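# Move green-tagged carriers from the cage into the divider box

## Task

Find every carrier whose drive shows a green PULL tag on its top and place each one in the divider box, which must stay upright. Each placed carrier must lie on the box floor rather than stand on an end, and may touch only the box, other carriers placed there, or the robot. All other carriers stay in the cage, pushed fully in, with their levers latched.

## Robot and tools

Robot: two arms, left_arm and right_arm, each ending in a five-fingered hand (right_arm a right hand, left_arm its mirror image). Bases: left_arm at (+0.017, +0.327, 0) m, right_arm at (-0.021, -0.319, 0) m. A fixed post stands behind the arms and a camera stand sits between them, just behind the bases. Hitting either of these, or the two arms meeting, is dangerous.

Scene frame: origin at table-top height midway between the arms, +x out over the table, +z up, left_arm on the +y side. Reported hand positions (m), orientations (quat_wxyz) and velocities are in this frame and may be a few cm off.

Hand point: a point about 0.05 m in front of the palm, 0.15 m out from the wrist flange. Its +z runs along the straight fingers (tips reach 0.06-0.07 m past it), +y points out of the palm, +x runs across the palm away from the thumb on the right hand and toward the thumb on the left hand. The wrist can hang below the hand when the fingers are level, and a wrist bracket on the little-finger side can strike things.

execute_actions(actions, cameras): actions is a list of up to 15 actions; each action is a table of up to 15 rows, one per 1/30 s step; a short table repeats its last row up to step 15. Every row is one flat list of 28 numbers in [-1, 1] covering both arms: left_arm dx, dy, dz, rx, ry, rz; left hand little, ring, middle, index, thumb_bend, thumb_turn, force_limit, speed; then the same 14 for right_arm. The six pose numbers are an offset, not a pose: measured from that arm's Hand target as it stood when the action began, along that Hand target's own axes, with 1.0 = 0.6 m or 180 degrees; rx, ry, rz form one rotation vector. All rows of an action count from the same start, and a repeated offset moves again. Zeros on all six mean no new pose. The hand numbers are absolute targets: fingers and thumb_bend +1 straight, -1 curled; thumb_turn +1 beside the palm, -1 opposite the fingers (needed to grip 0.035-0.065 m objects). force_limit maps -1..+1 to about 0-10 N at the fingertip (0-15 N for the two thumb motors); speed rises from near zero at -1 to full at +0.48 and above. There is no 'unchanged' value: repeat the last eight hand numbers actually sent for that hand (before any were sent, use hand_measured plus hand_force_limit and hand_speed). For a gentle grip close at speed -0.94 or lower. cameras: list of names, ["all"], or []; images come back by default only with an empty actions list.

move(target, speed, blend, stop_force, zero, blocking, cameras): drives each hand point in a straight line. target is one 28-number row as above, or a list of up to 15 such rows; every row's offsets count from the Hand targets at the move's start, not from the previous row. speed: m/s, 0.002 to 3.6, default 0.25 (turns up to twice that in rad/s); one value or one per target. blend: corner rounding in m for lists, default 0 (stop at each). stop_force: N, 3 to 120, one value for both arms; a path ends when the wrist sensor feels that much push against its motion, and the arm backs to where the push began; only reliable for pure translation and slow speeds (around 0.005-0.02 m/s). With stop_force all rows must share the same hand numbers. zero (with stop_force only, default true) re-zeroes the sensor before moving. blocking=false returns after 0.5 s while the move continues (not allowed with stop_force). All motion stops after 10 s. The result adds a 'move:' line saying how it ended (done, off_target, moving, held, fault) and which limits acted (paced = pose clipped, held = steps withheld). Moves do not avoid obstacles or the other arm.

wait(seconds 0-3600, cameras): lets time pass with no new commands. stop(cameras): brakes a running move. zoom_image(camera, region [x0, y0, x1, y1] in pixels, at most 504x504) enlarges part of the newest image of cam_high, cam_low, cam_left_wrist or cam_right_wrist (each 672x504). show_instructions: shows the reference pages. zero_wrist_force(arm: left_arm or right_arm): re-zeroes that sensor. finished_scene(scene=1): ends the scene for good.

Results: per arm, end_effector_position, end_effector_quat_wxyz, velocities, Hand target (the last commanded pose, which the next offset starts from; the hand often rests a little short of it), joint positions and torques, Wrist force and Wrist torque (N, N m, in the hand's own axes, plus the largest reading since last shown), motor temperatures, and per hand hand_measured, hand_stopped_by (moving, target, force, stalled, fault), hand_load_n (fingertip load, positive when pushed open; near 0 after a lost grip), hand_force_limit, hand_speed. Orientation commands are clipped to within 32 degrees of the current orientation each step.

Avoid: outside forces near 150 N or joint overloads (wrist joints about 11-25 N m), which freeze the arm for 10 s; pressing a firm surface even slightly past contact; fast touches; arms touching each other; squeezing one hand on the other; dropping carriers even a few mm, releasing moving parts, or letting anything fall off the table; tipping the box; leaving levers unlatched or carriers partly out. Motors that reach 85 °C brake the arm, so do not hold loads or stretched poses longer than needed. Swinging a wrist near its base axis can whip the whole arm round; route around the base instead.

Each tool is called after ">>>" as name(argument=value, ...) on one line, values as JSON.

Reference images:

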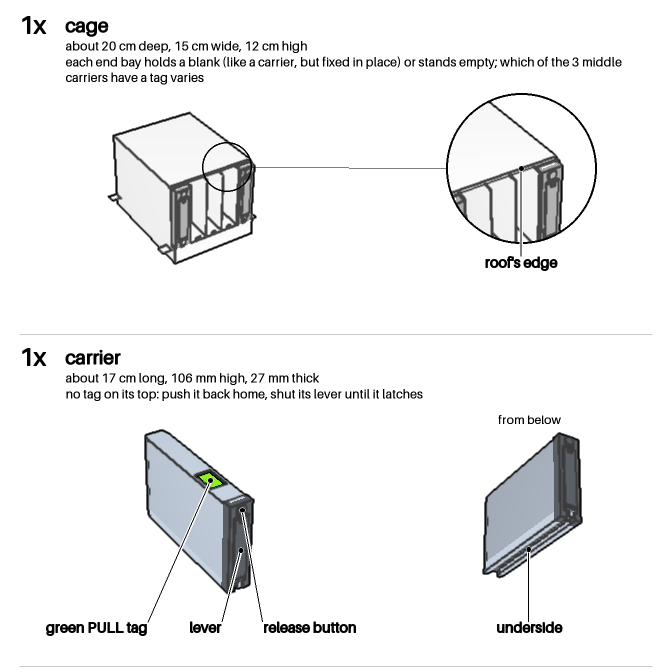

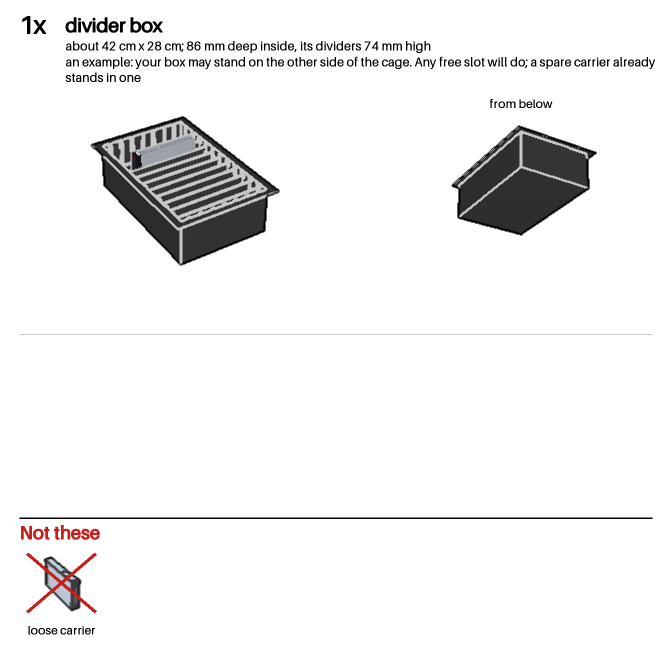

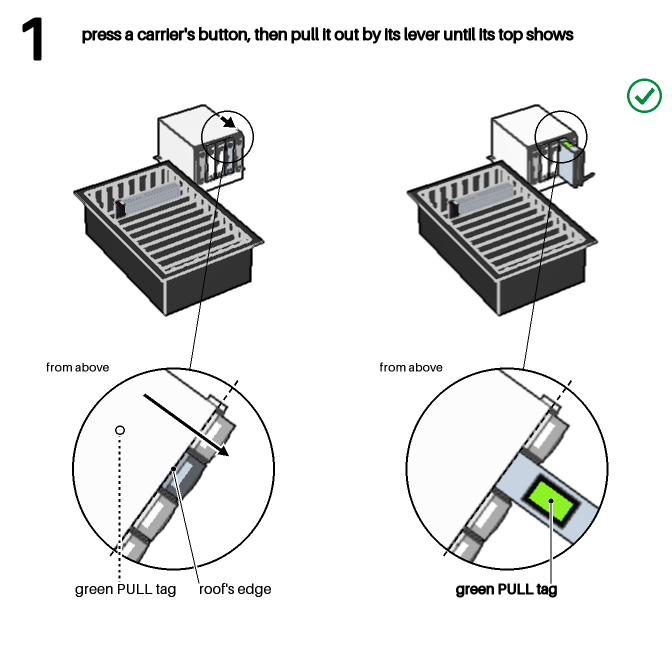

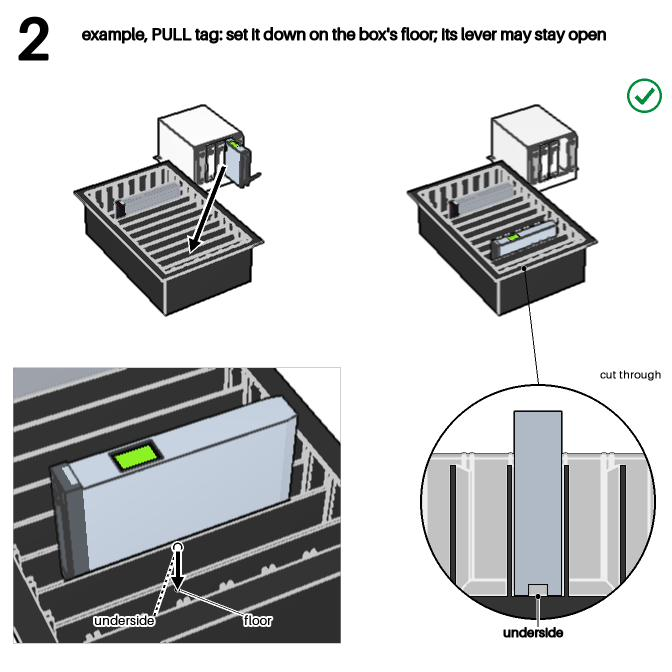

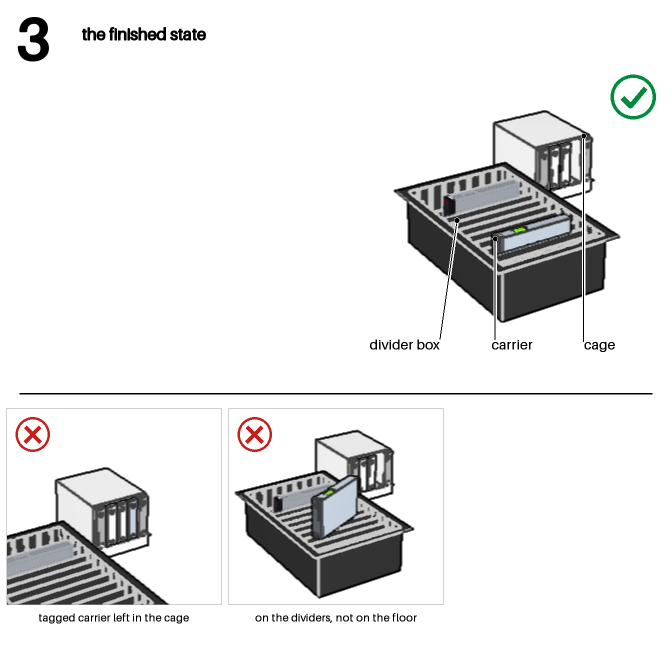

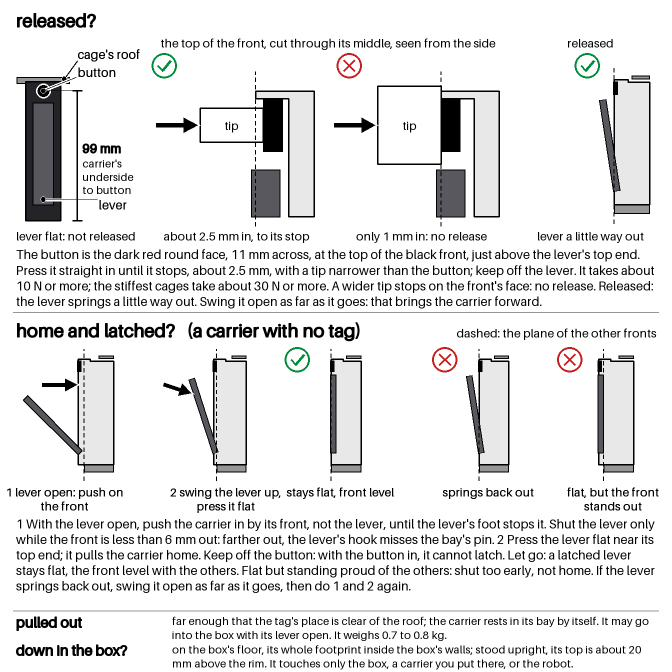

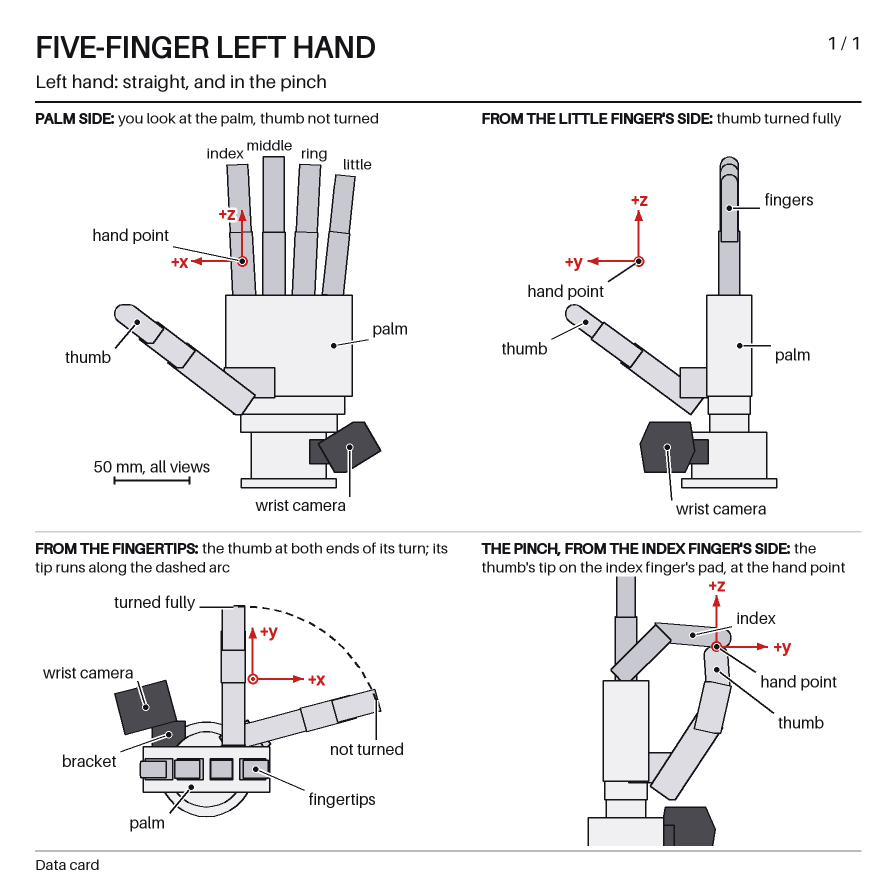

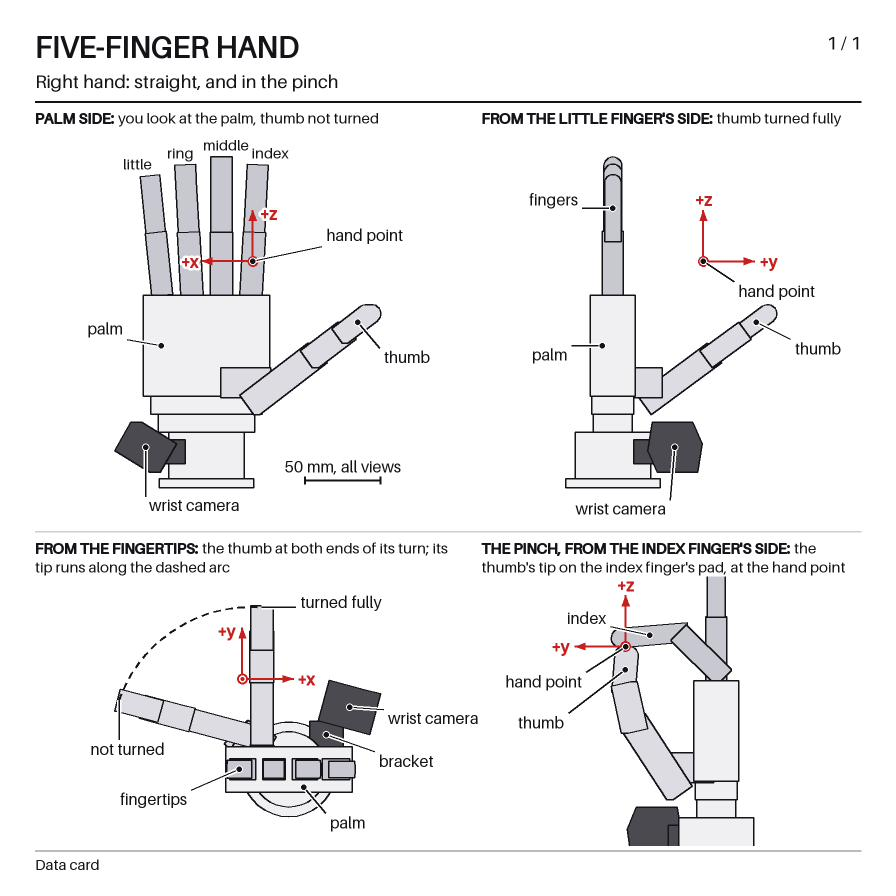

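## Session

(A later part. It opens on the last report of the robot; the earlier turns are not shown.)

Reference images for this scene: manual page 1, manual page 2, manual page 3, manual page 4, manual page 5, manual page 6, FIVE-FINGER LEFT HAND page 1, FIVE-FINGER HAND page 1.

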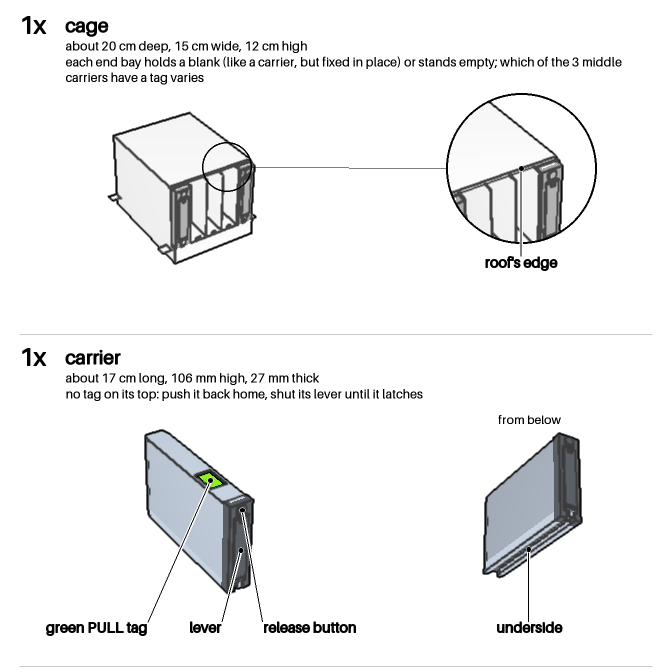

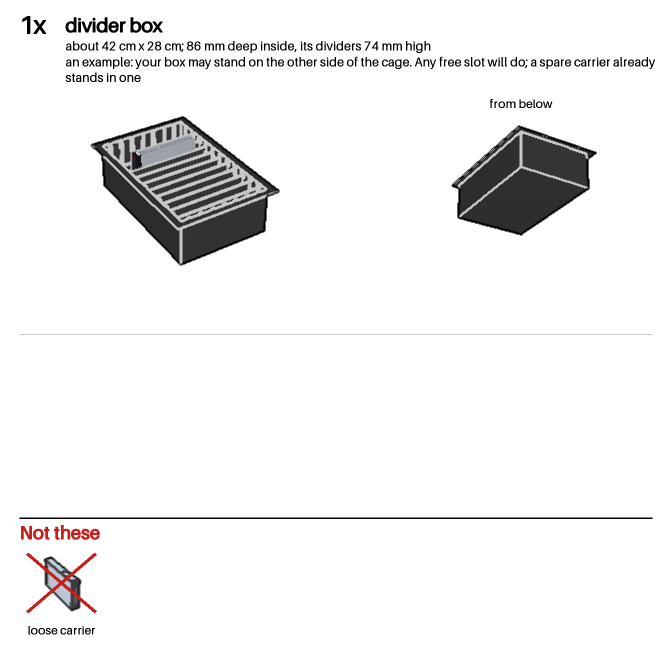

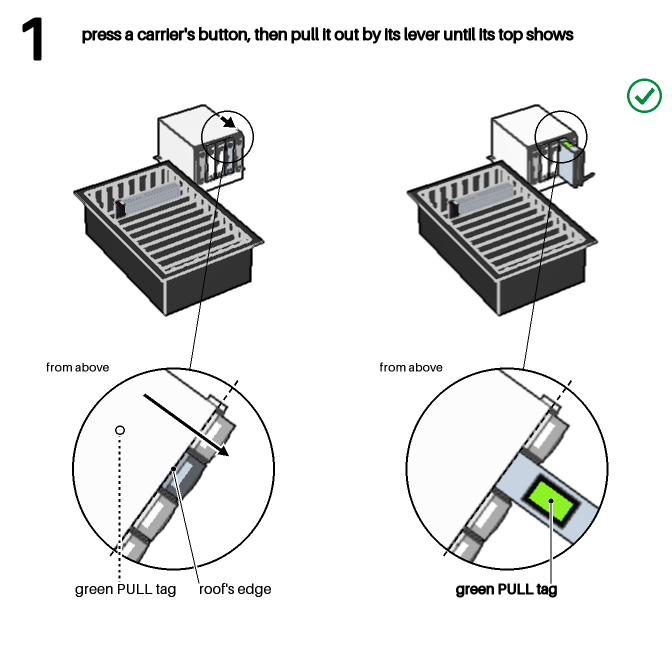

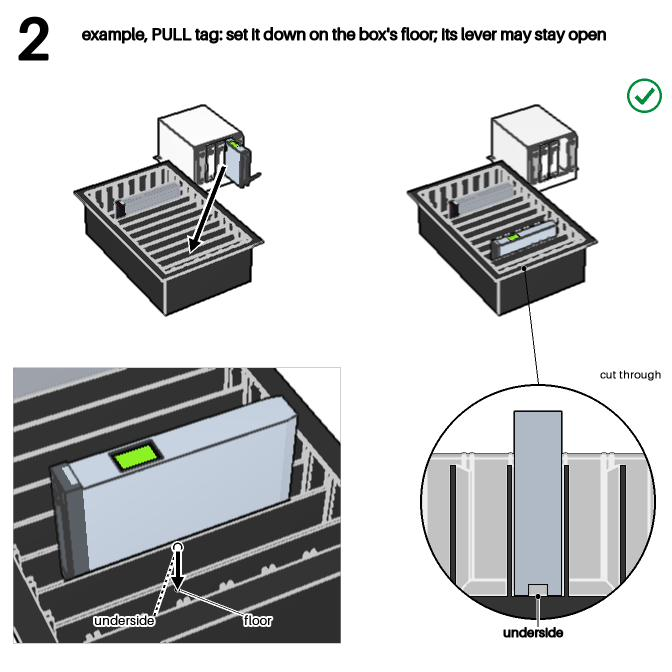

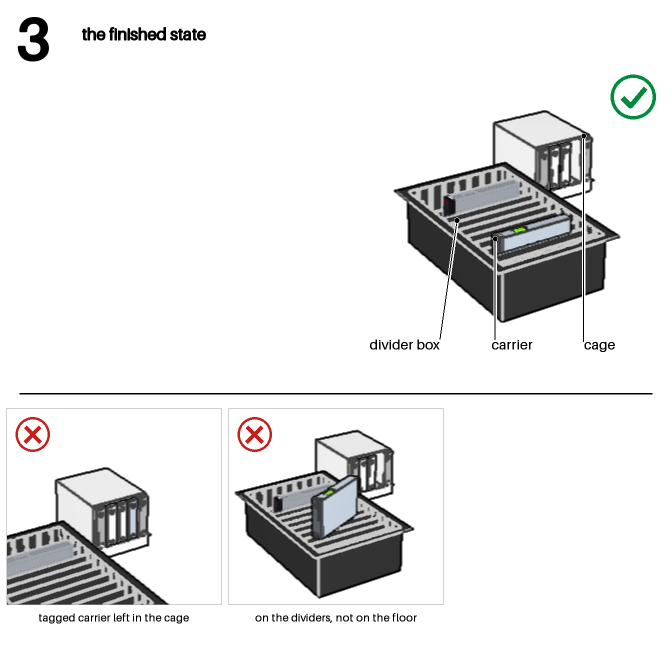

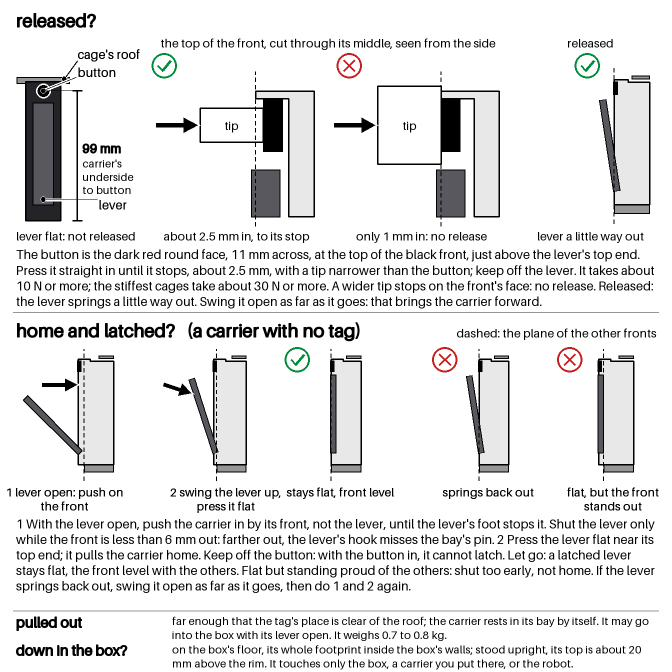

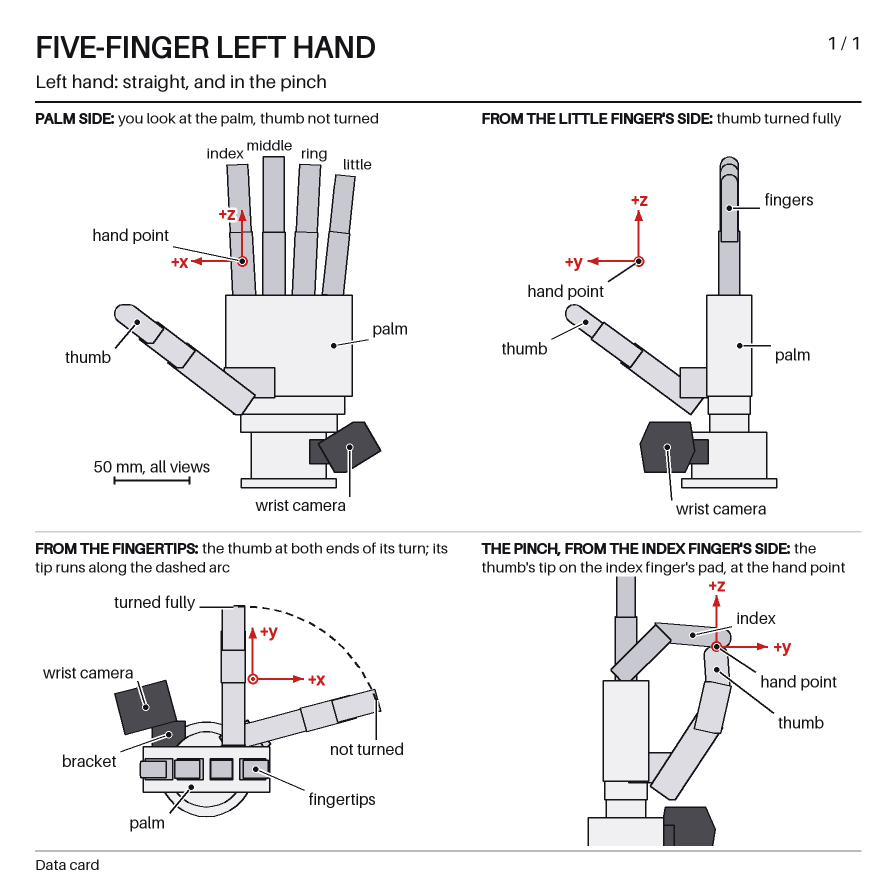

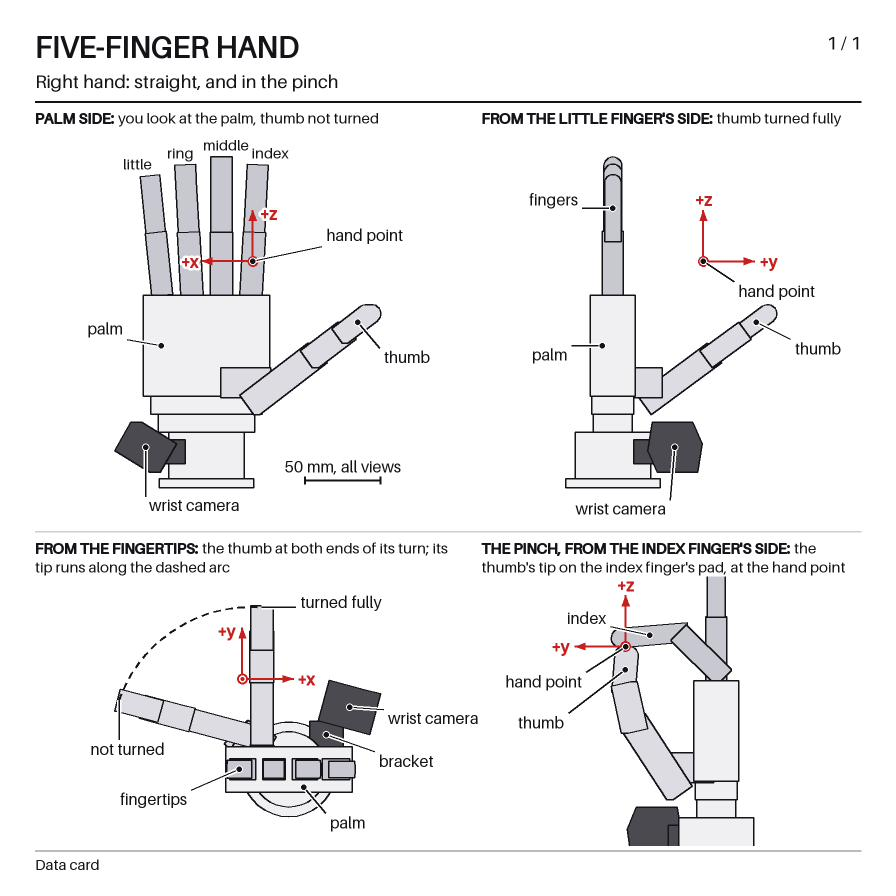

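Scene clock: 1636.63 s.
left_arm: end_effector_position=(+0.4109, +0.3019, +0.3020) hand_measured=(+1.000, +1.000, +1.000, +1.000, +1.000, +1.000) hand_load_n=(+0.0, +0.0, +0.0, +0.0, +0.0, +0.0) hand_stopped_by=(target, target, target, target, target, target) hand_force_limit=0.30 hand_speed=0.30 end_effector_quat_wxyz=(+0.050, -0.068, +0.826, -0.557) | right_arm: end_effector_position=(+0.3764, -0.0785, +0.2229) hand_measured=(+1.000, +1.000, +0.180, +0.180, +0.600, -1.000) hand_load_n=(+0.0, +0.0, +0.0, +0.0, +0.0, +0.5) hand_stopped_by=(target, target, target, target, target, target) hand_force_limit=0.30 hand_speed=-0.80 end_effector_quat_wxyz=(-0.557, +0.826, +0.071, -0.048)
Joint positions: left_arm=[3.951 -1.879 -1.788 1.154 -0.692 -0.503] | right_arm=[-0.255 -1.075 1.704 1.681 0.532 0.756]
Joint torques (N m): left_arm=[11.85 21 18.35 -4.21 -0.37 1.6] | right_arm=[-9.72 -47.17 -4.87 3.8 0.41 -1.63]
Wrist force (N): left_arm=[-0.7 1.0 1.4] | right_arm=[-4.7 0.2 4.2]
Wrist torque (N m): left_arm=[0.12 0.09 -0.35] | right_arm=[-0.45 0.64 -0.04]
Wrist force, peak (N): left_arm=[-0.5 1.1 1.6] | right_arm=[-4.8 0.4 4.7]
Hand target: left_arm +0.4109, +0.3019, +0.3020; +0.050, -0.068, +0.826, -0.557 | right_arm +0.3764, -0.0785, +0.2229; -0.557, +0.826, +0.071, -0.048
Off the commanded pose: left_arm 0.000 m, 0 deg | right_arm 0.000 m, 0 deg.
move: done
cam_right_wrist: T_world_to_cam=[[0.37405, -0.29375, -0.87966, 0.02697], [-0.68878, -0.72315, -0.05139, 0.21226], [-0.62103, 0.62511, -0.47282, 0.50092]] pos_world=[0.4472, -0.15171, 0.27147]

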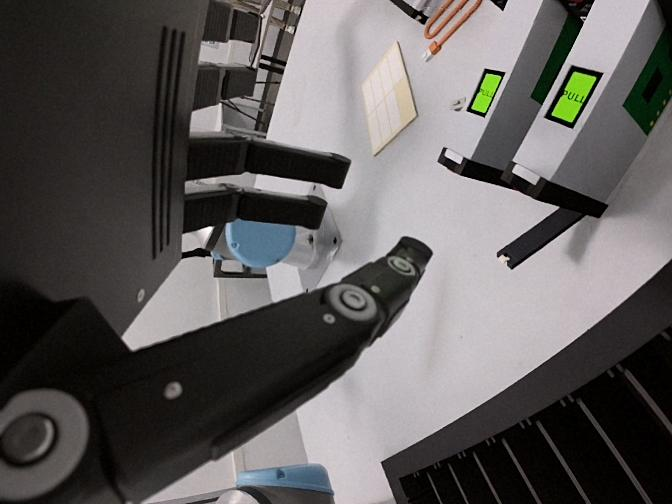

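>>> move(target=[[0,0,0,0,0,0,1,1,1,1,1,1,0.3,0.3,0.1969,0.0004,-0.0009,0,0,0,1,1,0.18,0.18,0.6,-1,0.3,-0.8],[0,0,0,0,0,0,1,1,1,1,1,1,0.3,0.3,0.1969,0.1858,0.074,0,0,0,1,1,0.18,0.18,0.6,-1,0.3,-0.8]], speed=[0.1,0.05], cameras=["cam_right_wrist","cam_low"])

Scene clock: 1653.47 s.
left_arm: end_effector_position=(+0.4109, +0.3019, +0.3020) hand_measured=(+1.000, +1.000, +1.000, +1.000, +1.000, +1.000) hand_load_n=(+0.0, +0.0, +0.0, +0.0, +0.0, -0.5) hand_stopped_by=(target, target, target, target, target, target) hand_force_limit=0.30 hand_speed=0.30 end_effector_quat_wxyz=(+0.050, -0.068, +0.826, -0.557) | right_arm: end_effector_position=(+0.4930, -0.0589, +0.1031) hand_measured=(+1.000, +1.000, +0.180, +0.180, +0.600, -1.000) hand_load_n=(+0.0, +0.0, +0.0, +0.0, +0.0, +0.0) hand_stopped_by=(target, target, target, target, target, target) hand_force_limit=0.30 hand_speed=-0.80 end_effector_quat_wxyz=(-0.557, +0.826, +0.071, -0.048)
Joint positions: left_arm=[3.951 -1.879 -1.788 1.154 -0.692 -0.503] | right_arm=[-0.179 -0.673 1.309 1.567 0.483 0.878]
Joint torques (N m): left_arm=[11.98 21.19 17.48 -4.24 -0.33 1.5] | right_arm=[8.63 -46.54 -4.91 1.1 -2.38 1.36]
Wrist force (N): left_arm=[-0.6 0.8 1.3] | right_arm=[-4.7 0.9 3.9]
Wrist torque (N m): left_arm=[0.12 0.08 -0.35] | right_arm=[-0.28 0.67 -0.12]
Wrist force, peak (N): left_arm=[-0.7 1.2 1.5] | right_arm=[-5.3 0.3 4.5]
Hand target: left_arm +0.4109, +0.3019, +0.3020; +0.050, -0.068, +0.826, -0.557 | right_arm +0.4930, -0.0589, +0.1030; -0.557, +0.826, +0.071, -0.048
Off the commanded pose: left_arm 0.000 m, 0 deg | right_arm 0.000 m, 0 deg.
move: done
cam_right_wrist: T_world_to_cam=[[0.37405, -0.29375, -0.87966, -0.11627], [-0.68878, -0.72315, -0.05139, 0.30059], [-0.62103, 0.62511, -0.47282, 0.50443]] pos_world=[0.5638, -0.13211, 0.15167]
Images, in order (width x height): cam_low 672x504, cam_right_wrist 672x504.

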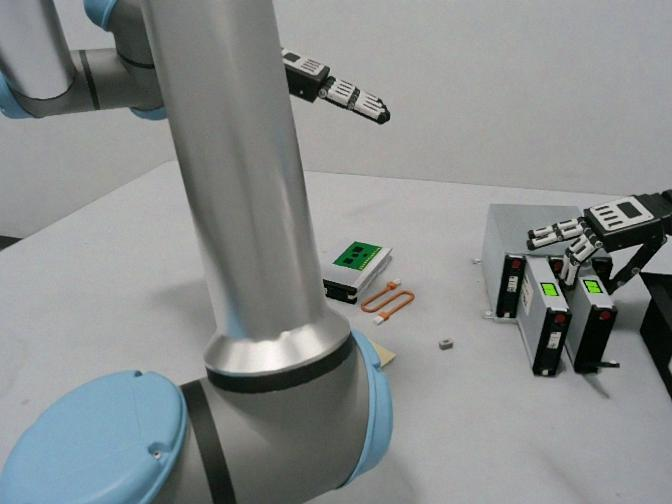

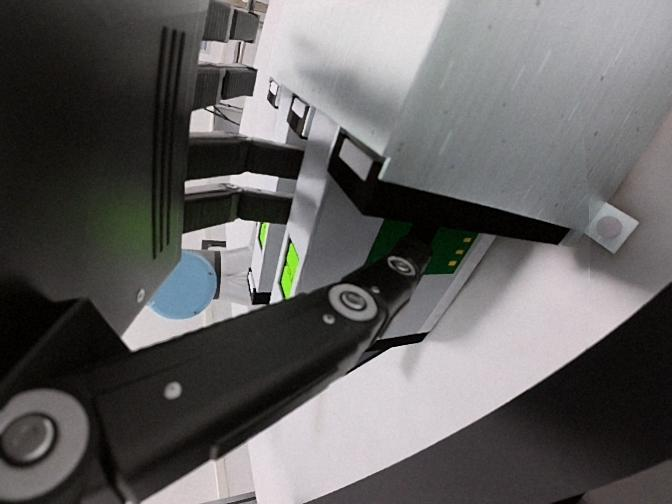

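>>> move(target=[0,0,0,0,0,0,1,1,1,1,1,1,0.3,0.3,0,0,0,0,0,0,1,1,-0.06,-0.06,-0.06,-1,0.4,-0.9])

>>> move(target=[0,0,0,0,0,0,1,1,1,1,1,1,0.3,0.3,0,0.0003,-0.0008,0,0,0,1,1,-0.06,-0.06,-0.06,-1,0.4,-0.9], speed=0.005)

Scene clock: 1657.53 s.
left_arm: end_effector_position=(+0.4109, +0.3019, +0.3020) hand_measured=(+1.000, +1.000, +1.000, +1.000, +1.000, +1.000) hand_load_n=(+0.0, +0.0, +0.0, +0.0, +0.0, +0.0) hand_stopped_by=(target, target, target, target, target, target) hand_force_limit=0.30 hand_speed=0.30 end_effector_quat_wxyz=(+0.050, -0.068, +0.826, -0.557) | right_arm: end_effector_position=(+0.4930, -0.0589, +0.1030) hand_measured=(+1.000, +1.000, +0.072, +0.080, +0.208, -1.000) hand_load_n=(+0.0, -0.5, +8.5, +8.5, +10.0, +0.5) hand_stopped_by=(target, target, force, force, force, target) hand_force_limit=0.40 hand_speed=-0.90 end_effector_quat_wxyz=(-0.557, +0.826, +0.071, -0.048)
Joint positions: left_arm=[3.951 -1.879 -1.788 1.154 -0.692 -0.503] | right_arm=[-0.179 -0.672 1.309 1.567 0.483 0.878]
Joint torques (N m): left_arm=[11.68 20.82 17.53 -4.28 -0.45 1.46] | right_arm=[-13.01 -62.45 -17.12 1.51 0.63 -0.73]
Wrist force (N): left_arm=[-0.6 0.9 1.4] | right_arm=[-3.8 0.2 13.0]
Wrist torque (N m): left_arm=[0.10 0.08 -0.35] | right_arm=[-0.13 0.55 -0.03]
Wrist force, peak (N): left_arm=[-0.9 1.2 1.5] | right_arm=[-4.6 -3.3 18.6]
Hand target: left_arm +0.4109, +0.3019, +0.3020; +0.050, -0.068, +0.826, -0.557 | right_arm +0.4930, -0.0589, +0.1030; -0.557, +0.826, +0.071, -0.048
Off the commanded pose: left_arm 0.000 m, 0 deg | right_arm 0.000 m, 0 deg.
move: done

Scene clock: 1658.03 s.
left_arm: end_effector_position=(+0.4109, +0.3019, +0.3020) hand_measured=(+1.000, +1.000, +1.000, +1.000, +1.000, +1.000) hand_load_n=(+0.0, +0.0, +0.0, +0.0, +0.0, -0.5) hand_stopped_by=(target, target, target, target, target, target) hand_force_limit=0.30 hand_speed=0.30 end_effector_quat_wxyz=(+0.050, -0.068, +0.826, -0.557) | right_arm: end_effector_position=(+0.4931, -0.0594, +0.1031) hand_measured=(+1.000, +1.000, +0.072, +0.080, +0.208, -1.000) hand_load_n=(+0.0, +0.0, +10.5, +10.5, +7.5, +1.0) hand_stopped_by=(target, target, force, force, force, target) hand_force_limit=0.40 hand_speed=-0.90 end_effector_quat_wxyz=(-0.557, +0.826, +0.071, -0.048)
Joint positions: left_arm=[3.951 -1.879 -1.788 1.154 -0.692 -0.503] | right_arm=[-0.179 -0.672 1.309 1.568 0.484 0.877]
Joint torques (N m): left_arm=[12.07 21.1 17.72 -4.28 -0.4 1.46] | right_arm=[-19.02 -54.73 -7.03 4.24 1.06 -1.6]
Wrist force (N): left_arm=[-0.7 1.0 1.4] | right_arm=[-4.1 -0.3 19.9]
Wrist torque (N m): left_arm=[0.13 0.09 -0.36] | right_arm=[-0.37 0.41 0.10]
Wrist force, peak (N): left_arm=[-0.7 1.1 1.4] | right_arm=[-4.1 -0.3 19.9]
Hand target: left_arm +0.4109, +0.3019, +0.3020; +0.050, -0.068, +0.826, -0.557 | right_arm +0.4930, -0.0594, +0.1031; -0.557, +0.826, +0.071, -0.048
Off the commanded pose: left_arm 0.000 m, 0 deg | right_arm 0.000 m, 0 deg.
move: done

>>> move(target=[0,0,0,0,0,0,1,1,1,1,1,1,0.3,0.3,0,0.0003,-0.0008,0,0,0,1,1,-0.06,-0.06,-0.06,-1,0.4,-0.9], speed=0.005)

>>> move(target=[0,0,0,0,0,0,1,1,1,1,1,1,0.3,0.3,0,0.0003,-0.0008,0,0,0,1,1,-0.06,-0.06,-0.06,-1,0.4,-0.9], speed=0.005, cameras=["cam_low"])

>>> zoom_image(camera="cam_low", region=[520, 240, 640, 390])

Scene clock: 1660.97 s.
left_arm: end_effector_position=(+0.4109, +0.3019, +0.3020) hand_measured=(+1.000, +1.000, +1.000, +1.000, +1.000, +1.000) hand_load_n=(+0.0, +0.0, +0.0, +0.0, +0.0, -0.5) hand_stopped_by=(target, target, target, target, target, target) hand_force_limit=0.30 hand_speed=0.30 end_effector_quat_wxyz=(+0.050, -0.068, +0.826, -0.557) | right_arm: end_effector_position=(+0.4931, -0.0599, +0.1031) hand_measured=(+1.000, +1.000, +0.072, +0.082, +0.208, -1.000) hand_load_n=(+0.0, +0.0, +12.5, +13.0, +4.5, +1.0) hand_stopped_by=(target, target, force, force, force, target) hand_force_limit=0.40 hand_speed=-0.90 end_effector_quat_wxyz=(-0.557, +0.826, +0.071, -0.048)
Joint positions: left_arm=[3.951 -1.879 -1.788 1.154 -0.692 -0.503] | right_arm=[-0.18 -0.672 1.309 1.569 0.484 0.875]
Joint torques (N m): left_arm=[11.75 20.79 17.17 -4.17 -0.44 1.46] | right_arm=[-22.35 -51.32 -7.72 4.35 1.87 -1.6]
Wrist force (N): left_arm=[-0.6 1.1 1.4] | right_arm=[-3.8 -2.2 25.8]
Wrist torque (N m): left_arm=[0.14 0.07 -0.36] | right_arm=[-0.56 0.34 0.07]
Wrist force, peak (N): left_arm=[-0.9 1.1 1.5] | right_arm=[-3.8 -2.2 25.8]
Hand target: left_arm +0.4109, +0.3019, +0.3020; +0.050, -0.068, +0.826, -0.557 | right_arm +0.4931, -0.0599, +0.1031; -0.557, +0.826, +0.071, -0.048
Off the commanded pose: left_arm 0.000 m, 0 deg | right_arm 0.000 m, 0 deg.
move: done

Scene clock: 1661.47 s.
left_arm: end_effector_position=(+0.4109, +0.3019, +0.3020) hand_measured=(+1.000, +1.000, +1.000, +1.000, +1.000, +1.000) hand_load_n=(+0.0, +0.0, +0.0, +0.0, +0.0, +0.0) hand_stopped_by=(target, target, target, target, target, target) hand_force_limit=0.30 hand_speed=0.30 end_effector_quat_wxyz=(+0.050, -0.068, +0.826, -0.557) | right_arm: end_effector_position=(+0.4932, -0.0604, +0.1031) hand_measured=(+1.000, +1.000, +0.072, +0.082, +0.206, -1.000) hand_load_n=(-0.5, +0.0, +14.5, +14.5, +2.0, +0.5) hand_stopped_by=(target, target, force, force, force, target) hand_force_limit=0.40 hand_speed=-0.90 end_effector_quat_wxyz=(-0.557, +0.826, +0.071, -0.048)
Joint positions: left_arm=[3.951 -1.879 -1.788 1.154 -0.692 -0.503] | right_arm=[-0.181 -0.672 1.309 1.57 0.485 0.874]
Joint torques (N m): left_arm=[11.91 20.31 17.41 -4.21 -0.43 1.33] | right_arm=[-26.19 -52.56 -8.57 4.47 2.42 -1.66]
Wrist force (N): left_arm=[-0.6 0.9 1.3] | right_arm=[-3.2 -2.9 32.3]
Wrist torque (N m): left_arm=[0.12 0.08 -0.35] | right_arm=[-0.69 0.25 0.07]
Wrist force, peak (N): left_arm=[-0.7 1.0 1.5] | right_arm=[-3.2 -2.9 32.3]
Hand target: left_arm +0.4109, +0.3019, +0.3020; +0.050, -0.068, +0.826, -0.557 | right_arm +0.4932, -0.0604, +0.1031; -0.557, +0.826, +0.071, -0.048
Off the commanded pose: left_arm 0.000 m, 0 deg | right_arm 0.000 m, 0 deg.
move: done

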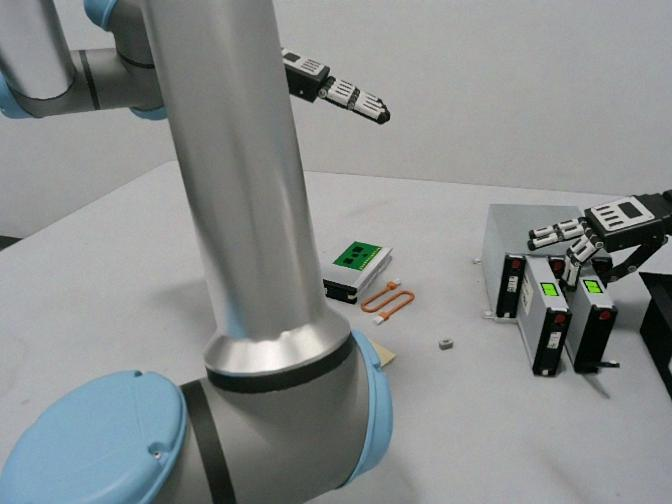

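Scaled by 3.360 from the camera's image (finer frame: 960x720).

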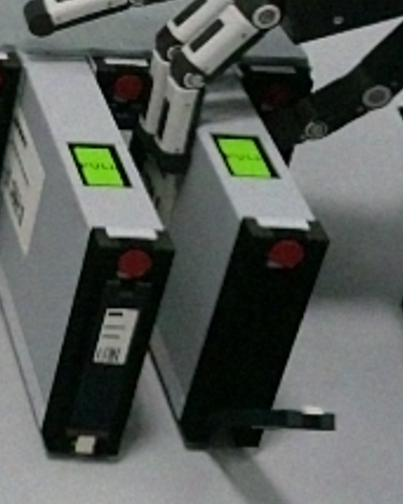

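>>> move(target=[0,0,0,0,0,0,1,1,1,1,1,1,0.3,0.3,0,-0.0009,0.0024,0,0,0,1,1,-0.06,-0.06,-0.06,-1,0.4,-0.9], speed=0.005)

>>> move(target=[0,0,0,0,0,0,1,1,1,1,1,1,0.3,0.3,0,-0.0005,0.0012,0,0,0,1,1,-0.06,-0.06,-0.06,-1,0.4,-0.9], speed=0.005)

>>> move(target=[0,0,0,0,0,0,1,1,1,1,1,1,0.3,0.3,0,-0.0005,0.0012,0,0,0,1,1,-0.06,-0.06,-0.06,-1,0.4,-0.9], speed=0.005)

Scene clock: 1663.90 s.
left_arm: end_effector_position=(+0.4109, +0.3019, +0.3020) hand_measured=(+1.000, +1.000, +1.000, +1.000, +1.000, +1.000) hand_load_n=(+0.0, +0.0, +0.0, +0.0, +0.0, +0.0) hand_stopped_by=(target, target, target, target, target, target) hand_force_limit=0.30 hand_speed=0.30 end_effector_quat_wxyz=(+0.050, -0.068, +0.826, -0.557) | right_arm: end_effector_position=(+0.4930, -0.0590, +0.1031) hand_measured=(+1.000, +1.000, +0.072, +0.082, +0.206, -1.000) hand_load_n=(+0.0, +0.0, +10.5, +10.5, +4.5, +0.5) hand_stopped_by=(target, target, force, force, force, target) hand_force_limit=0.40 hand_speed=-0.90 end_effector_quat_wxyz=(-0.557, +0.826, +0.071, -0.048)
Joint positions: left_arm=[3.951 -1.879 -1.788 1.154 -0.692 -0.503] | right_arm=[-0.179 -0.672 1.309 1.567 0.483 0.878]
Joint torques (N m): left_arm=[11.67 20.69 17.47 -4.23 -0.51 1.46] | right_arm=[7.54 -58.11 -19.36 -0.05 -1.77 1.19]
Wrist force (N): left_arm=[-0.7 0.8 1.3] | right_arm=[-5.6 -3.2 2.9]
Wrist torque (N m): left_arm=[0.11 0.10 -0.35] | right_arm=[-0.21 0.92 -0.14]
Wrist force, peak (N): left_arm=[-0.8 1.1 1.6] | right_arm=[-3.4 -2.7 32.8]
Hand target: left_arm +0.4109, +0.3019, +0.3020; +0.050, -0.068, +0.826, -0.557 | right_arm +0.4930, -0.0589, +0.1030; -0.557, +0.826, +0.071, -0.048
Off the commanded pose: left_arm 0.000 m, 0 deg | right_arm 0.000 m, 0 deg.
move: done

Scene clock: 1664.40 s.
left_arm: end_effector_position=(+0.4109, +0.3019, +0.3020) hand_measured=(+1.000, +1.000, +1.000, +1.000, +1.000, +1.000) hand_load_n=(+0.0, +0.0, +0.0, +0.0, +0.0, -0.5) hand_stopped_by=(target, target, target, target, target, target) hand_force_limit=0.30 hand_speed=0.30 end_effector_quat_wxyz=(+0.050, -0.068, +0.826, -0.557) | right_arm: end_effector_position=(+0.4929, -0.0581, +0.1031) hand_measured=(+1.000, +1.000, +0.072, +0.082, +0.208, -1.000) hand_load_n=(+0.0, +0.0, +7.0, +6.5, +6.5, +0.0) hand_stopped_by=(target, target, force, force, force, target) hand_force_limit=0.40 hand_speed=-0.90 end_effector_quat_wxyz=(-0.557, +0.826, +0.071, -0.048)
Joint positions: left_arm=[3.951 -1.879 -1.788 1.154 -0.692 -0.503] | right_arm=[-0.177 -0.673 1.309 1.566 0.482 0.881]
Joint torques (N m): left_arm=[11.45 20.9 17.2 -4.26 -0.45 1.36] | right_arm=[19.63 -52.25 -15.77 -0.79 -3.34 1.04]
Wrist force (N): left_arm=[-0.9 0.8 1.3] | right_arm=[-7.1 -2.8 -19.5]
Wrist torque (N m): left_arm=[0.11 0.12 -0.36] | right_arm=[-0.24 1.25 -0.16]
Wrist force, peak (N): left_arm=[-0.7 1.0 1.5] | right_arm=[-7.1 -2.8 -19.5]
Hand target: left_arm +0.4109, +0.3019, +0.3020; +0.050, -0.068, +0.826, -0.557 | right_arm +0.4928, -0.0581, +0.1030; -0.557, +0.826, +0.071, -0.048
Off the commanded pose: left_arm 0.000 m, 0 deg | right_arm 0.000 m, 0 deg.
move: done

Scene clock: 1664.90 s.
left_arm: end_effector_position=(+0.4109, +0.3019, +0.3020) hand_measured=(+1.000, +1.000, +1.000, +1.000, +1.000, +1.000) hand_load_n=(+0.0, +0.0, +0.0, -0.5, +0.0, +0.0) hand_stopped_by=(target, target, target, target, target, target) hand_force_limit=0.30 hand_speed=0.30 end_effector_quat_wxyz=(+0.050, -0.068, +0.826, -0.557) | right_arm: end_effector_position=(+0.4927, -0.0574, +0.1031) hand_measured=(+1.000, +1.000, +0.072, +0.080, +0.208, -1.000) hand_load_n=(+0.5, +0.0, +4.5, +4.0, +10.0, +0.0) hand_stopped_by=(target, target, force, force, force, target) hand_force_limit=0.40 hand_speed=-0.90 end_effector_quat_wxyz=(-0.557, +0.826, +0.071, -0.048)
Joint positions: left_arm=[3.951 -1.879 -1.788 1.154 -0.692 -0.503] | right_arm=[-0.176 -0.673 1.308 1.564 0.482 0.883]
Joint torques (N m): left_arm=[11.71 20.9 17.27 -4.24 -0.44 1.49] | right_arm=[27.58 -46.77 -13.27 -1.61 -3.81 1.04]
Wrist force (N): left_arm=[-0.8 1.0 1.3] | right_arm=[-6.4 -4.2 -35.3]
Wrist torque (N m): left_arm=[0.13 0.11 -0.37] | right_arm=[-0.21 1.41 -0.16]
Wrist force, peak (N): left_arm=[-0.6 1.0 1.6] | right_arm=[-6.4 -4.2 -35.3]
Hand target: left_arm +0.4109, +0.3019, +0.3020; +0.050, -0.068, +0.826, -0.557 | right_arm +0.4927, -0.0573, +0.1031; -0.557, +0.826, +0.071, -0.048
Off the commanded pose: left_arm 0.000 m, 0 deg | right_arm 0.000 m, 0 deg.
move: done

>>> move(target=[[0,0,0,0,0,0,1,1,1,1,1,1,0.3,0.3,0,0.0009,-0.0021,0,0,0,1,1,-0.06,-0.06,-0.06,-1,0.4,-0.9],[0,0,0,0,0,0,1,1,1,1,1,1,0.3,0.3,0,0.0009,-0.0021,0,0,0,1,1,0.18,0.18,0.6,-1,0.3,-0.8],[0,0,0,0,0,0,1,1,1,1,1,1,0.3,0.3,-0.096,0.0006,-0.0012,0,0,0,1,1,0.18,0.18,0.6,-1,0.3,-0.8]], speed=[0.005,0.005,0.04])

>>> move(target=[[0,0,0,0,0,0,1,1,1,1,1,1,0.3,0.3,0,0,0,0,0,0,1,1,-0.06,-0.06,-0.06,-1,0.4,-0.9],[0,0,0,0,0,0,1,1,1,1,1,1,0.3,0.3,0,-0.0002,0.0005,0,0,0,1,1,-0.15,-0.15,-0.2,-1,1.0,-0.95]])

Scene clock: 1689.97 s.
left_arm: end_effector_position=(+0.4109, +0.3019, +0.3020) hand_measured=(+1.000, +1.000, +1.000, +1.000, +1.000, +1.000) hand_load_n=(+0.0, +0.0, -0.5, +0.0, +0.0, -0.5) hand_stopped_by=(target, target, target, target, target, target) hand_force_limit=0.30 hand_speed=0.30 end_effector_quat_wxyz=(+0.050, -0.068, +0.826, -0.557) | right_arm: end_effector_position=(+0.4361, -0.0680, +0.1029) hand_measured=(+1.000, +1.000, +0.180, +0.180, +0.600, -1.000) hand_load_n=(+0.0, +0.0, +0.0, -0.5, +0.0, +0.0) hand_stopped_by=(target, target, target, target, target, target) hand_force_limit=0.30 hand_speed=-0.80 end_effector_quat_wxyz=(-0.557, +0.826, +0.071, -0.048)
Joint positions: left_arm=[3.951 -1.879 -1.788 1.154 -0.692 -0.503] | right_arm=[-0.211 -0.78 1.542 1.488 0.503 0.825]
Joint torques (N m): left_arm=[11.63 20.69 17 -4.06 -0.42 1.36] | right_arm=[-9.97 -55.04 -3.63 1.03 0.26 -1.62]
Wrist force (N): left_arm=[-0.6 0.8 1.3] | right_arm=[-3.9 1.0 4.1]
Wrist torque (N m): left_arm=[0.11 0.08 -0.35] | right_arm=[-0.31 0.49 0.05]
Wrist force, peak (N): left_arm=[-0.7 1.1 1.6] | right_arm=[-6.5 -4.6 -36.4]
Hand target: left_arm +0.4109, +0.3019, +0.3020; +0.050, -0.068, +0.826, -0.557 | right_arm +0.4361, -0.0680, +0.1030; -0.557, +0.826, +0.071, -0.048
Off the commanded pose: left_arm 0.000 m, 0 deg | right_arm 0.000 m, 0 deg.
move: done

Scene clock: 1693.87 s.
left_arm: end_effector_position=(+0.4109, +0.3019, +0.3020) hand_measured=(+1.000, +1.000, +1.000, +1.000, +1.000, +1.000) hand_load_n=(+0.0, +0.0, +0.0, -0.5, +0.0, +0.0) hand_stopped_by=(target, target, target, target, target, target) hand_force_limit=0.30 hand_speed=0.30 end_effector_quat_wxyz=(+0.050, -0.068, +0.826, -0.557) | right_arm: end_effector_position=(+0.4360, -0.0677, +0.1030) hand_measured=(+1.000, +1.000, +0.076, +0.082, +0.174, -1.000) hand_load_n=(+0.0, +0.0, +10.5, +11.0, +14.0, +0.5) hand_stopped_by=(target, target, force, force, force, target) hand_force_limit=1.00 hand_speed=-0.95 end_effector_quat_wxyz=(-0.557, +0.826, +0.071, -0.048)
Joint positions: left_arm=[3.951 -1.879 -1.788 1.154 -0.692 -0.503] | right_arm=[-0.21 -0.78 1.542 1.487 0.502 0.826]
Joint torques (N m): left_arm=[12.02 20.82 16.5 -4.16 -0.51 1.33] | right_arm=[4.96 -55.35 -19.07 0.72 -1.06 1.16]
Wrist force (N): left_arm=[-0.6 0.8 1.5] | right_arm=[-4.1 -1.8 10.2]
Wrist torque (N m): left_arm=[0.09 0.09 -0.35] | right_arm=[-0.22 0.55 0.00]
Wrist force, peak (N): left_arm=[-0.7 1.1 1.7] | right_arm=[-5.0 -3.9 18.1]
Hand target: left_arm +0.4109, +0.3019, +0.3020; +0.050, -0.068, +0.826, -0.557 | right_arm +0.4360, -0.0677, +0.1029; -0.557, +0.826, +0.071, -0.048
Off the commanded pose: left_arm 0.000 m, 0 deg | right_arm 0.000 m, 0 deg.
move: done

>>> move(target=[0,0,0,0,0,0,1,1,1,1,1,1,0.3,0.3,0,-0.0005,0.0003,0,0,0,1,1,-0.15,-0.15,-0.2,-1,1.0,-0.95], speed=0.005)

Scene clock: 1695.40 s.
left_arm: end_effector_position=(+0.4109, +0.3019, +0.3020) hand_measured=(+1.000, +1.000, +1.000, +1.000, +1.000, +1.000) hand_load_n=(+0.0, +0.0, +0.0, +0.0, +0.0, -0.5) hand_stopped_by=(target, target, target, target, target, target) hand_force_limit=0.30 hand_speed=0.30 end_effector_quat_wxyz=(+0.050, -0.068, +0.826, -0.557) | right_arm: end_effector_position=(+0.4360, -0.0674, +0.1031) hand_measured=(+1.000, +1.000, +0.076, +0.082, +0.174, -1.000) hand_load_n=(+0.0, +0.0, +9.5, +10.5, +15.0, +0.5) hand_stopped_by=(target, target, force, force, force, target) hand_force_limit=1.00 hand_speed=-0.95 end_effector_quat_wxyz=(-0.557, +0.826, +0.071, -0.048)
Joint positions: left_arm=[3.951 -1.879 -1.788 1.154 -0.692 -0.503] | right_arm=[-0.21 -0.78 1.542 1.487 0.502 0.826]
Joint torques (N m): left_arm=[12.1 20.77 16.47 -4.09 -0.46 1.29] | right_arm=[6.09 -58.55 -19.09 1.75 -2.61 1.24]
Wrist force (N): left_arm=[-0.5 1.1 1.3] | right_arm=[-3.9 5.6 9.9]
Wrist torque (N m): left_arm=[0.14 0.06 -0.35] | right_arm=[0.00 0.56 0.06]
Wrist force, peak (N): left_arm=[-0.7 1.0 1.6] | right_arm=[-4.0 5.5 10.0]
Hand target: left_arm +0.4109, +0.3019, +0.3020; +0.050, -0.068, +0.826, -0.557 | right_arm +0.4360, -0.0674, +0.1032; -0.557, +0.826, +0.071, -0.048
Off the commanded pose: left_arm 0.000 m, 0 deg | right_arm 0.000 m, 0 deg.
move: done

>>> move(target=[0,0,0,0,0,0,1,1,1,1,1,1,0.3,0.3,-0.0001,-0.0003,0.0002,0,0,0,1,1,-0.15,-0.15,-0.2,-1,1.0,-0.95], speed=0.005)

>>> move(target=[0,0,0,0,0,0,1,1,1,1,1,1,0.3,0.3,-0.0002,-0.00005,0.0,0,0,0,1,1,-0.15,-0.15,-0.2,-1,1.0,-0.95], speed=0.002)

>>> move(target=[0,0,0,0,0,0,1,1,1,1,1,1,0.3,0.3,-0.0002,-0.00005,0.0,0,0,0,1,1,-0.15,-0.15,-0.2,-1,1.0,-0.95], speed=0.002)

>>> move(target=[0,0,0,0,0,0,1,1,1,1,1,1,0.3,0.3,-0.0002,-0.00005,0.0,0,0,0,1,1,-0.15,-0.15,-0.2,-1,1.0,-0.95], speed=0.002)

Scene clock: 1698.13 s.
left_arm: end_effector_position=(+0.4109, +0.3019, +0.3020) hand_measured=(+1.000, +1.000, +1.000, +1.000, +1.000, +1.000) hand_load_n=(+0.0, +0.0, +0.0, +0.0, +0.0, +0.0) hand_stopped_by=(target, target, target, target, target, target) hand_force_limit=0.30 hand_speed=0.30 end_effector_quat_wxyz=(+0.050, -0.068, +0.826, -0.557) | right_arm: end_effector_position=(+0.4359, -0.0672, +0.1033) hand_measured=(+1.000, +1.000, +0.076, +0.082, +0.174, -1.000) hand_load_n=(+0.0, -0.5, +9.0, +10.0, +15.0, +1.0) hand_stopped_by=(target, target, force, force, force, target) hand_force_limit=1.00 hand_speed=-0.95 end_effector_quat_wxyz=(-0.557, +0.826, +0.071, -0.048)
Joint positions: left_arm=[3.951 -1.879 -1.788 1.154 -0.692 -0.503] | right_arm=[-0.209 -0.78 1.542 1.487 0.502 0.827]
Joint torques (N m): left_arm=[11.51 21.02 16.42 -4.15 -0.49 1.28] | right_arm=[6.98 -59.87 -5.54 2.41 -3.46 1.45]
Wrist force (N): left_arm=[-0.7 0.8 1.3] | right_arm=[-3.4 10.7 9.7]
Wrist torque (N m): left_arm=[0.11 0.10 -0.35] | right_arm=[0.01 0.57 0.10]
Wrist force, peak (N): left_arm=[-0.6 1.1 1.6] | right_arm=[-3.3 10.7 10.1]
Hand target: left_arm +0.4109, +0.3019, +0.3020; +0.050, -0.068, +0.826, -0.557 | right_arm +0.4359, -0.0672, +0.1033; -0.557, +0.826, +0.071, -0.048
Off the commanded pose: left_arm 0.000 m, 0 deg | right_arm 0.000 m, 0 deg.
move: done

Scene clock: 1698.63 s.
left_arm: end_effector_position=(+0.4109, +0.3019, +0.3020) hand_measured=(+1.000, +1.000, +1.000, +1.000, +1.000, +1.000) hand_load_n=(+0.0, -0.5, +0.0, +0.0, +0.0, +0.0) hand_stopped_by=(target, target, target, target, target, target) hand_force_limit=0.30 hand_speed=0.30 end_effector_quat_wxyz=(+0.050, -0.068, +0.826, -0.557) | right_arm: end_effector_position=(+0.4358, -0.0672, +0.1033) hand_measured=(+1.000, +1.000, +0.076, +0.082, +0.174, -1.000) hand_load_n=(+0.0, +0.0, +9.0, +9.5, +16.0, +0.0) hand_stopped_by=(target, target, force, force, force, target) hand_force_limit=1.00 hand_speed=-0.95 end_effector_quat_wxyz=(-0.557, +0.826, +0.071, -0.048)
Joint positions: left_arm=[3.951 -1.879 -1.788 1.154 -0.692 -0.503] | right_arm=[-0.209 -0.781 1.543 1.487 0.502 0.827]
Joint torques (N m): left_arm=[11.46 20.43 16.35 -4.15 -0.4 1.24] | right_arm=[-0.44 -60.02 -2.94 3.18 -2.25 -1.09]
Wrist force (N): left_arm=[-0.5 1.1 1.4] | right_arm=[0.6 11.8 9.1]
Wrist torque (N m): left_arm=[0.15 0.07 -0.35] | right_arm=[-0.01 0.64 0.11]
Wrist force, peak (N): left_arm=[-0.9 0.9 1.5] | right_arm=[-0.4 11.9 9.7]
Hand target: left_arm +0.4109, +0.3019, +0.3020; +0.050, -0.068, +0.826, -0.557 | right_arm +0.4358, -0.0672, +0.1033; -0.557, +0.826, +0.071, -0.048
Off the commanded pose: left_arm 0.000 m, 0 deg | right_arm 0.000 m, 0 deg.
move: done

Scene clock: 1699.13 s.
left_arm: end_effector_position=(+0.4109, +0.3019, +0.3020) hand_measured=(+1.000, +1.000, +1.000, +1.000, +1.000, +1.000) hand_load_n=(+0.0, +0.0, +0.0, +0.0, +0.0, +0.0) hand_stopped_by=(target, target, target, target, target, target) hand_force_limit=0.30 hand_speed=0.30 end_effector_quat_wxyz=(+0.050, -0.068, +0.826, -0.557) | right_arm: end_effector_position=(+0.4357, -0.0672, +0.1033) hand_measured=(+1.000, +1.000, +0.076, +0.082, +0.174, -1.000) hand_load_n=(+0.0, +0.0, +8.5, +9.0, +16.0, +0.0) hand_stopped_by=(target, target, force, force, force, target) hand_force_limit=1.00 hand_speed=-0.95 end_effector_quat_wxyz=(-0.557, +0.826, +0.071, -0.048)
Joint positions: left_arm=[3.951 -1.879 -1.788 1.154 -0.692 -0.503] | right_arm=[-0.209 -0.781 1.543 1.487 0.502 0.827]
Joint torques (N m): left_arm=[11.54 20.12 16.07 -4.14 -0.45 1.19] | right_arm=[-8.02 -59.62 -1.45 3.5 0.02 -0.93]
Wrist force (N): left_arm=[-0.8 0.9 1.3] | right_arm=[3.5 11.7 8.2]
Wrist torque (N m): left_arm=[0.13 0.10 -0.37] | right_arm=[-0.04 0.71 0.09]
Wrist force, peak (N): left_arm=[-0.7 1.1 1.4] | right_arm=[3.6 12.6 8.6]
Hand target: left_arm +0.4109, +0.3019, +0.3020; +0.050, -0.068, +0.826, -0.557 | right_arm +0.4356, -0.0672, +0.1033; -0.557, +0.826, +0.071, -0.048
Off the commanded pose: left_arm 0.000 m, 0 deg | right_arm 0.000 m, 0 deg.
move: done

Scene clock: 1699.63 s.
left_arm: end_effector_position=(+0.4109, +0.3019, +0.3020) hand_measured=(+1.000, +1.000, +1.000, +1.000, +1.000, +1.000) hand_load_n=(+0.0, +0.0, +0.0, +0.0, +0.0, -0.5) hand_stopped_by=(target, target, target, target, target, target) hand_force_limit=0.30 hand_speed=0.30 end_effector_quat_wxyz=(+0.050, -0.068, +0.826, -0.557) | right_arm: end_effector_position=(+0.4355, -0.0672, +0.1034) hand_measured=(+1.000, +1.000, +0.076, +0.082, +0.174, -1.000) hand_load_n=(+0.0, +0.0, +8.5, +9.0, +16.5, +0.0) hand_stopped_by=(target, target, force, force, force, target) hand_force_limit=1.00 hand_speed=-0.95 end_effector_quat_wxyz=(-0.557, +0.826, +0.071, -0.048)
Joint positions: left_arm=[3.951 -1.879 -1.788 1.154 -0.692 -0.503] | right_arm=[-0.209 -0.781 1.544 1.487 0.502 0.827]
Joint torques (N m): left_arm=[11.58 21.36 16.17 -4.09 -0.46 1.27] | right_arm=[-8.29 -59.2 -1.15 3.28 0.53 -0.78]
Wrist force (N): left_arm=[-0.6 1.0 1.4] | right_arm=[5.4 10.4 7.4]
Wrist torque (N m): left_arm=[0.13 0.08 -0.35] | right_arm=[-0.06 0.79 0.09]
Wrist force, peak (N): left_arm=[-0.8 1.0 1.5] | right_arm=[3.5 12.1 8.6]
Hand target: left_arm +0.4109, +0.3019, +0.3020; +0.050, -0.068, +0.826, -0.557 | right_arm +0.4355, -0.0672, +0.1034; -0.557, +0.826, +0.071, -0.048
Off the commanded pose: left_arm 0.000 m, 0 deg | right_arm 0.000 m, 0 deg.
move: done


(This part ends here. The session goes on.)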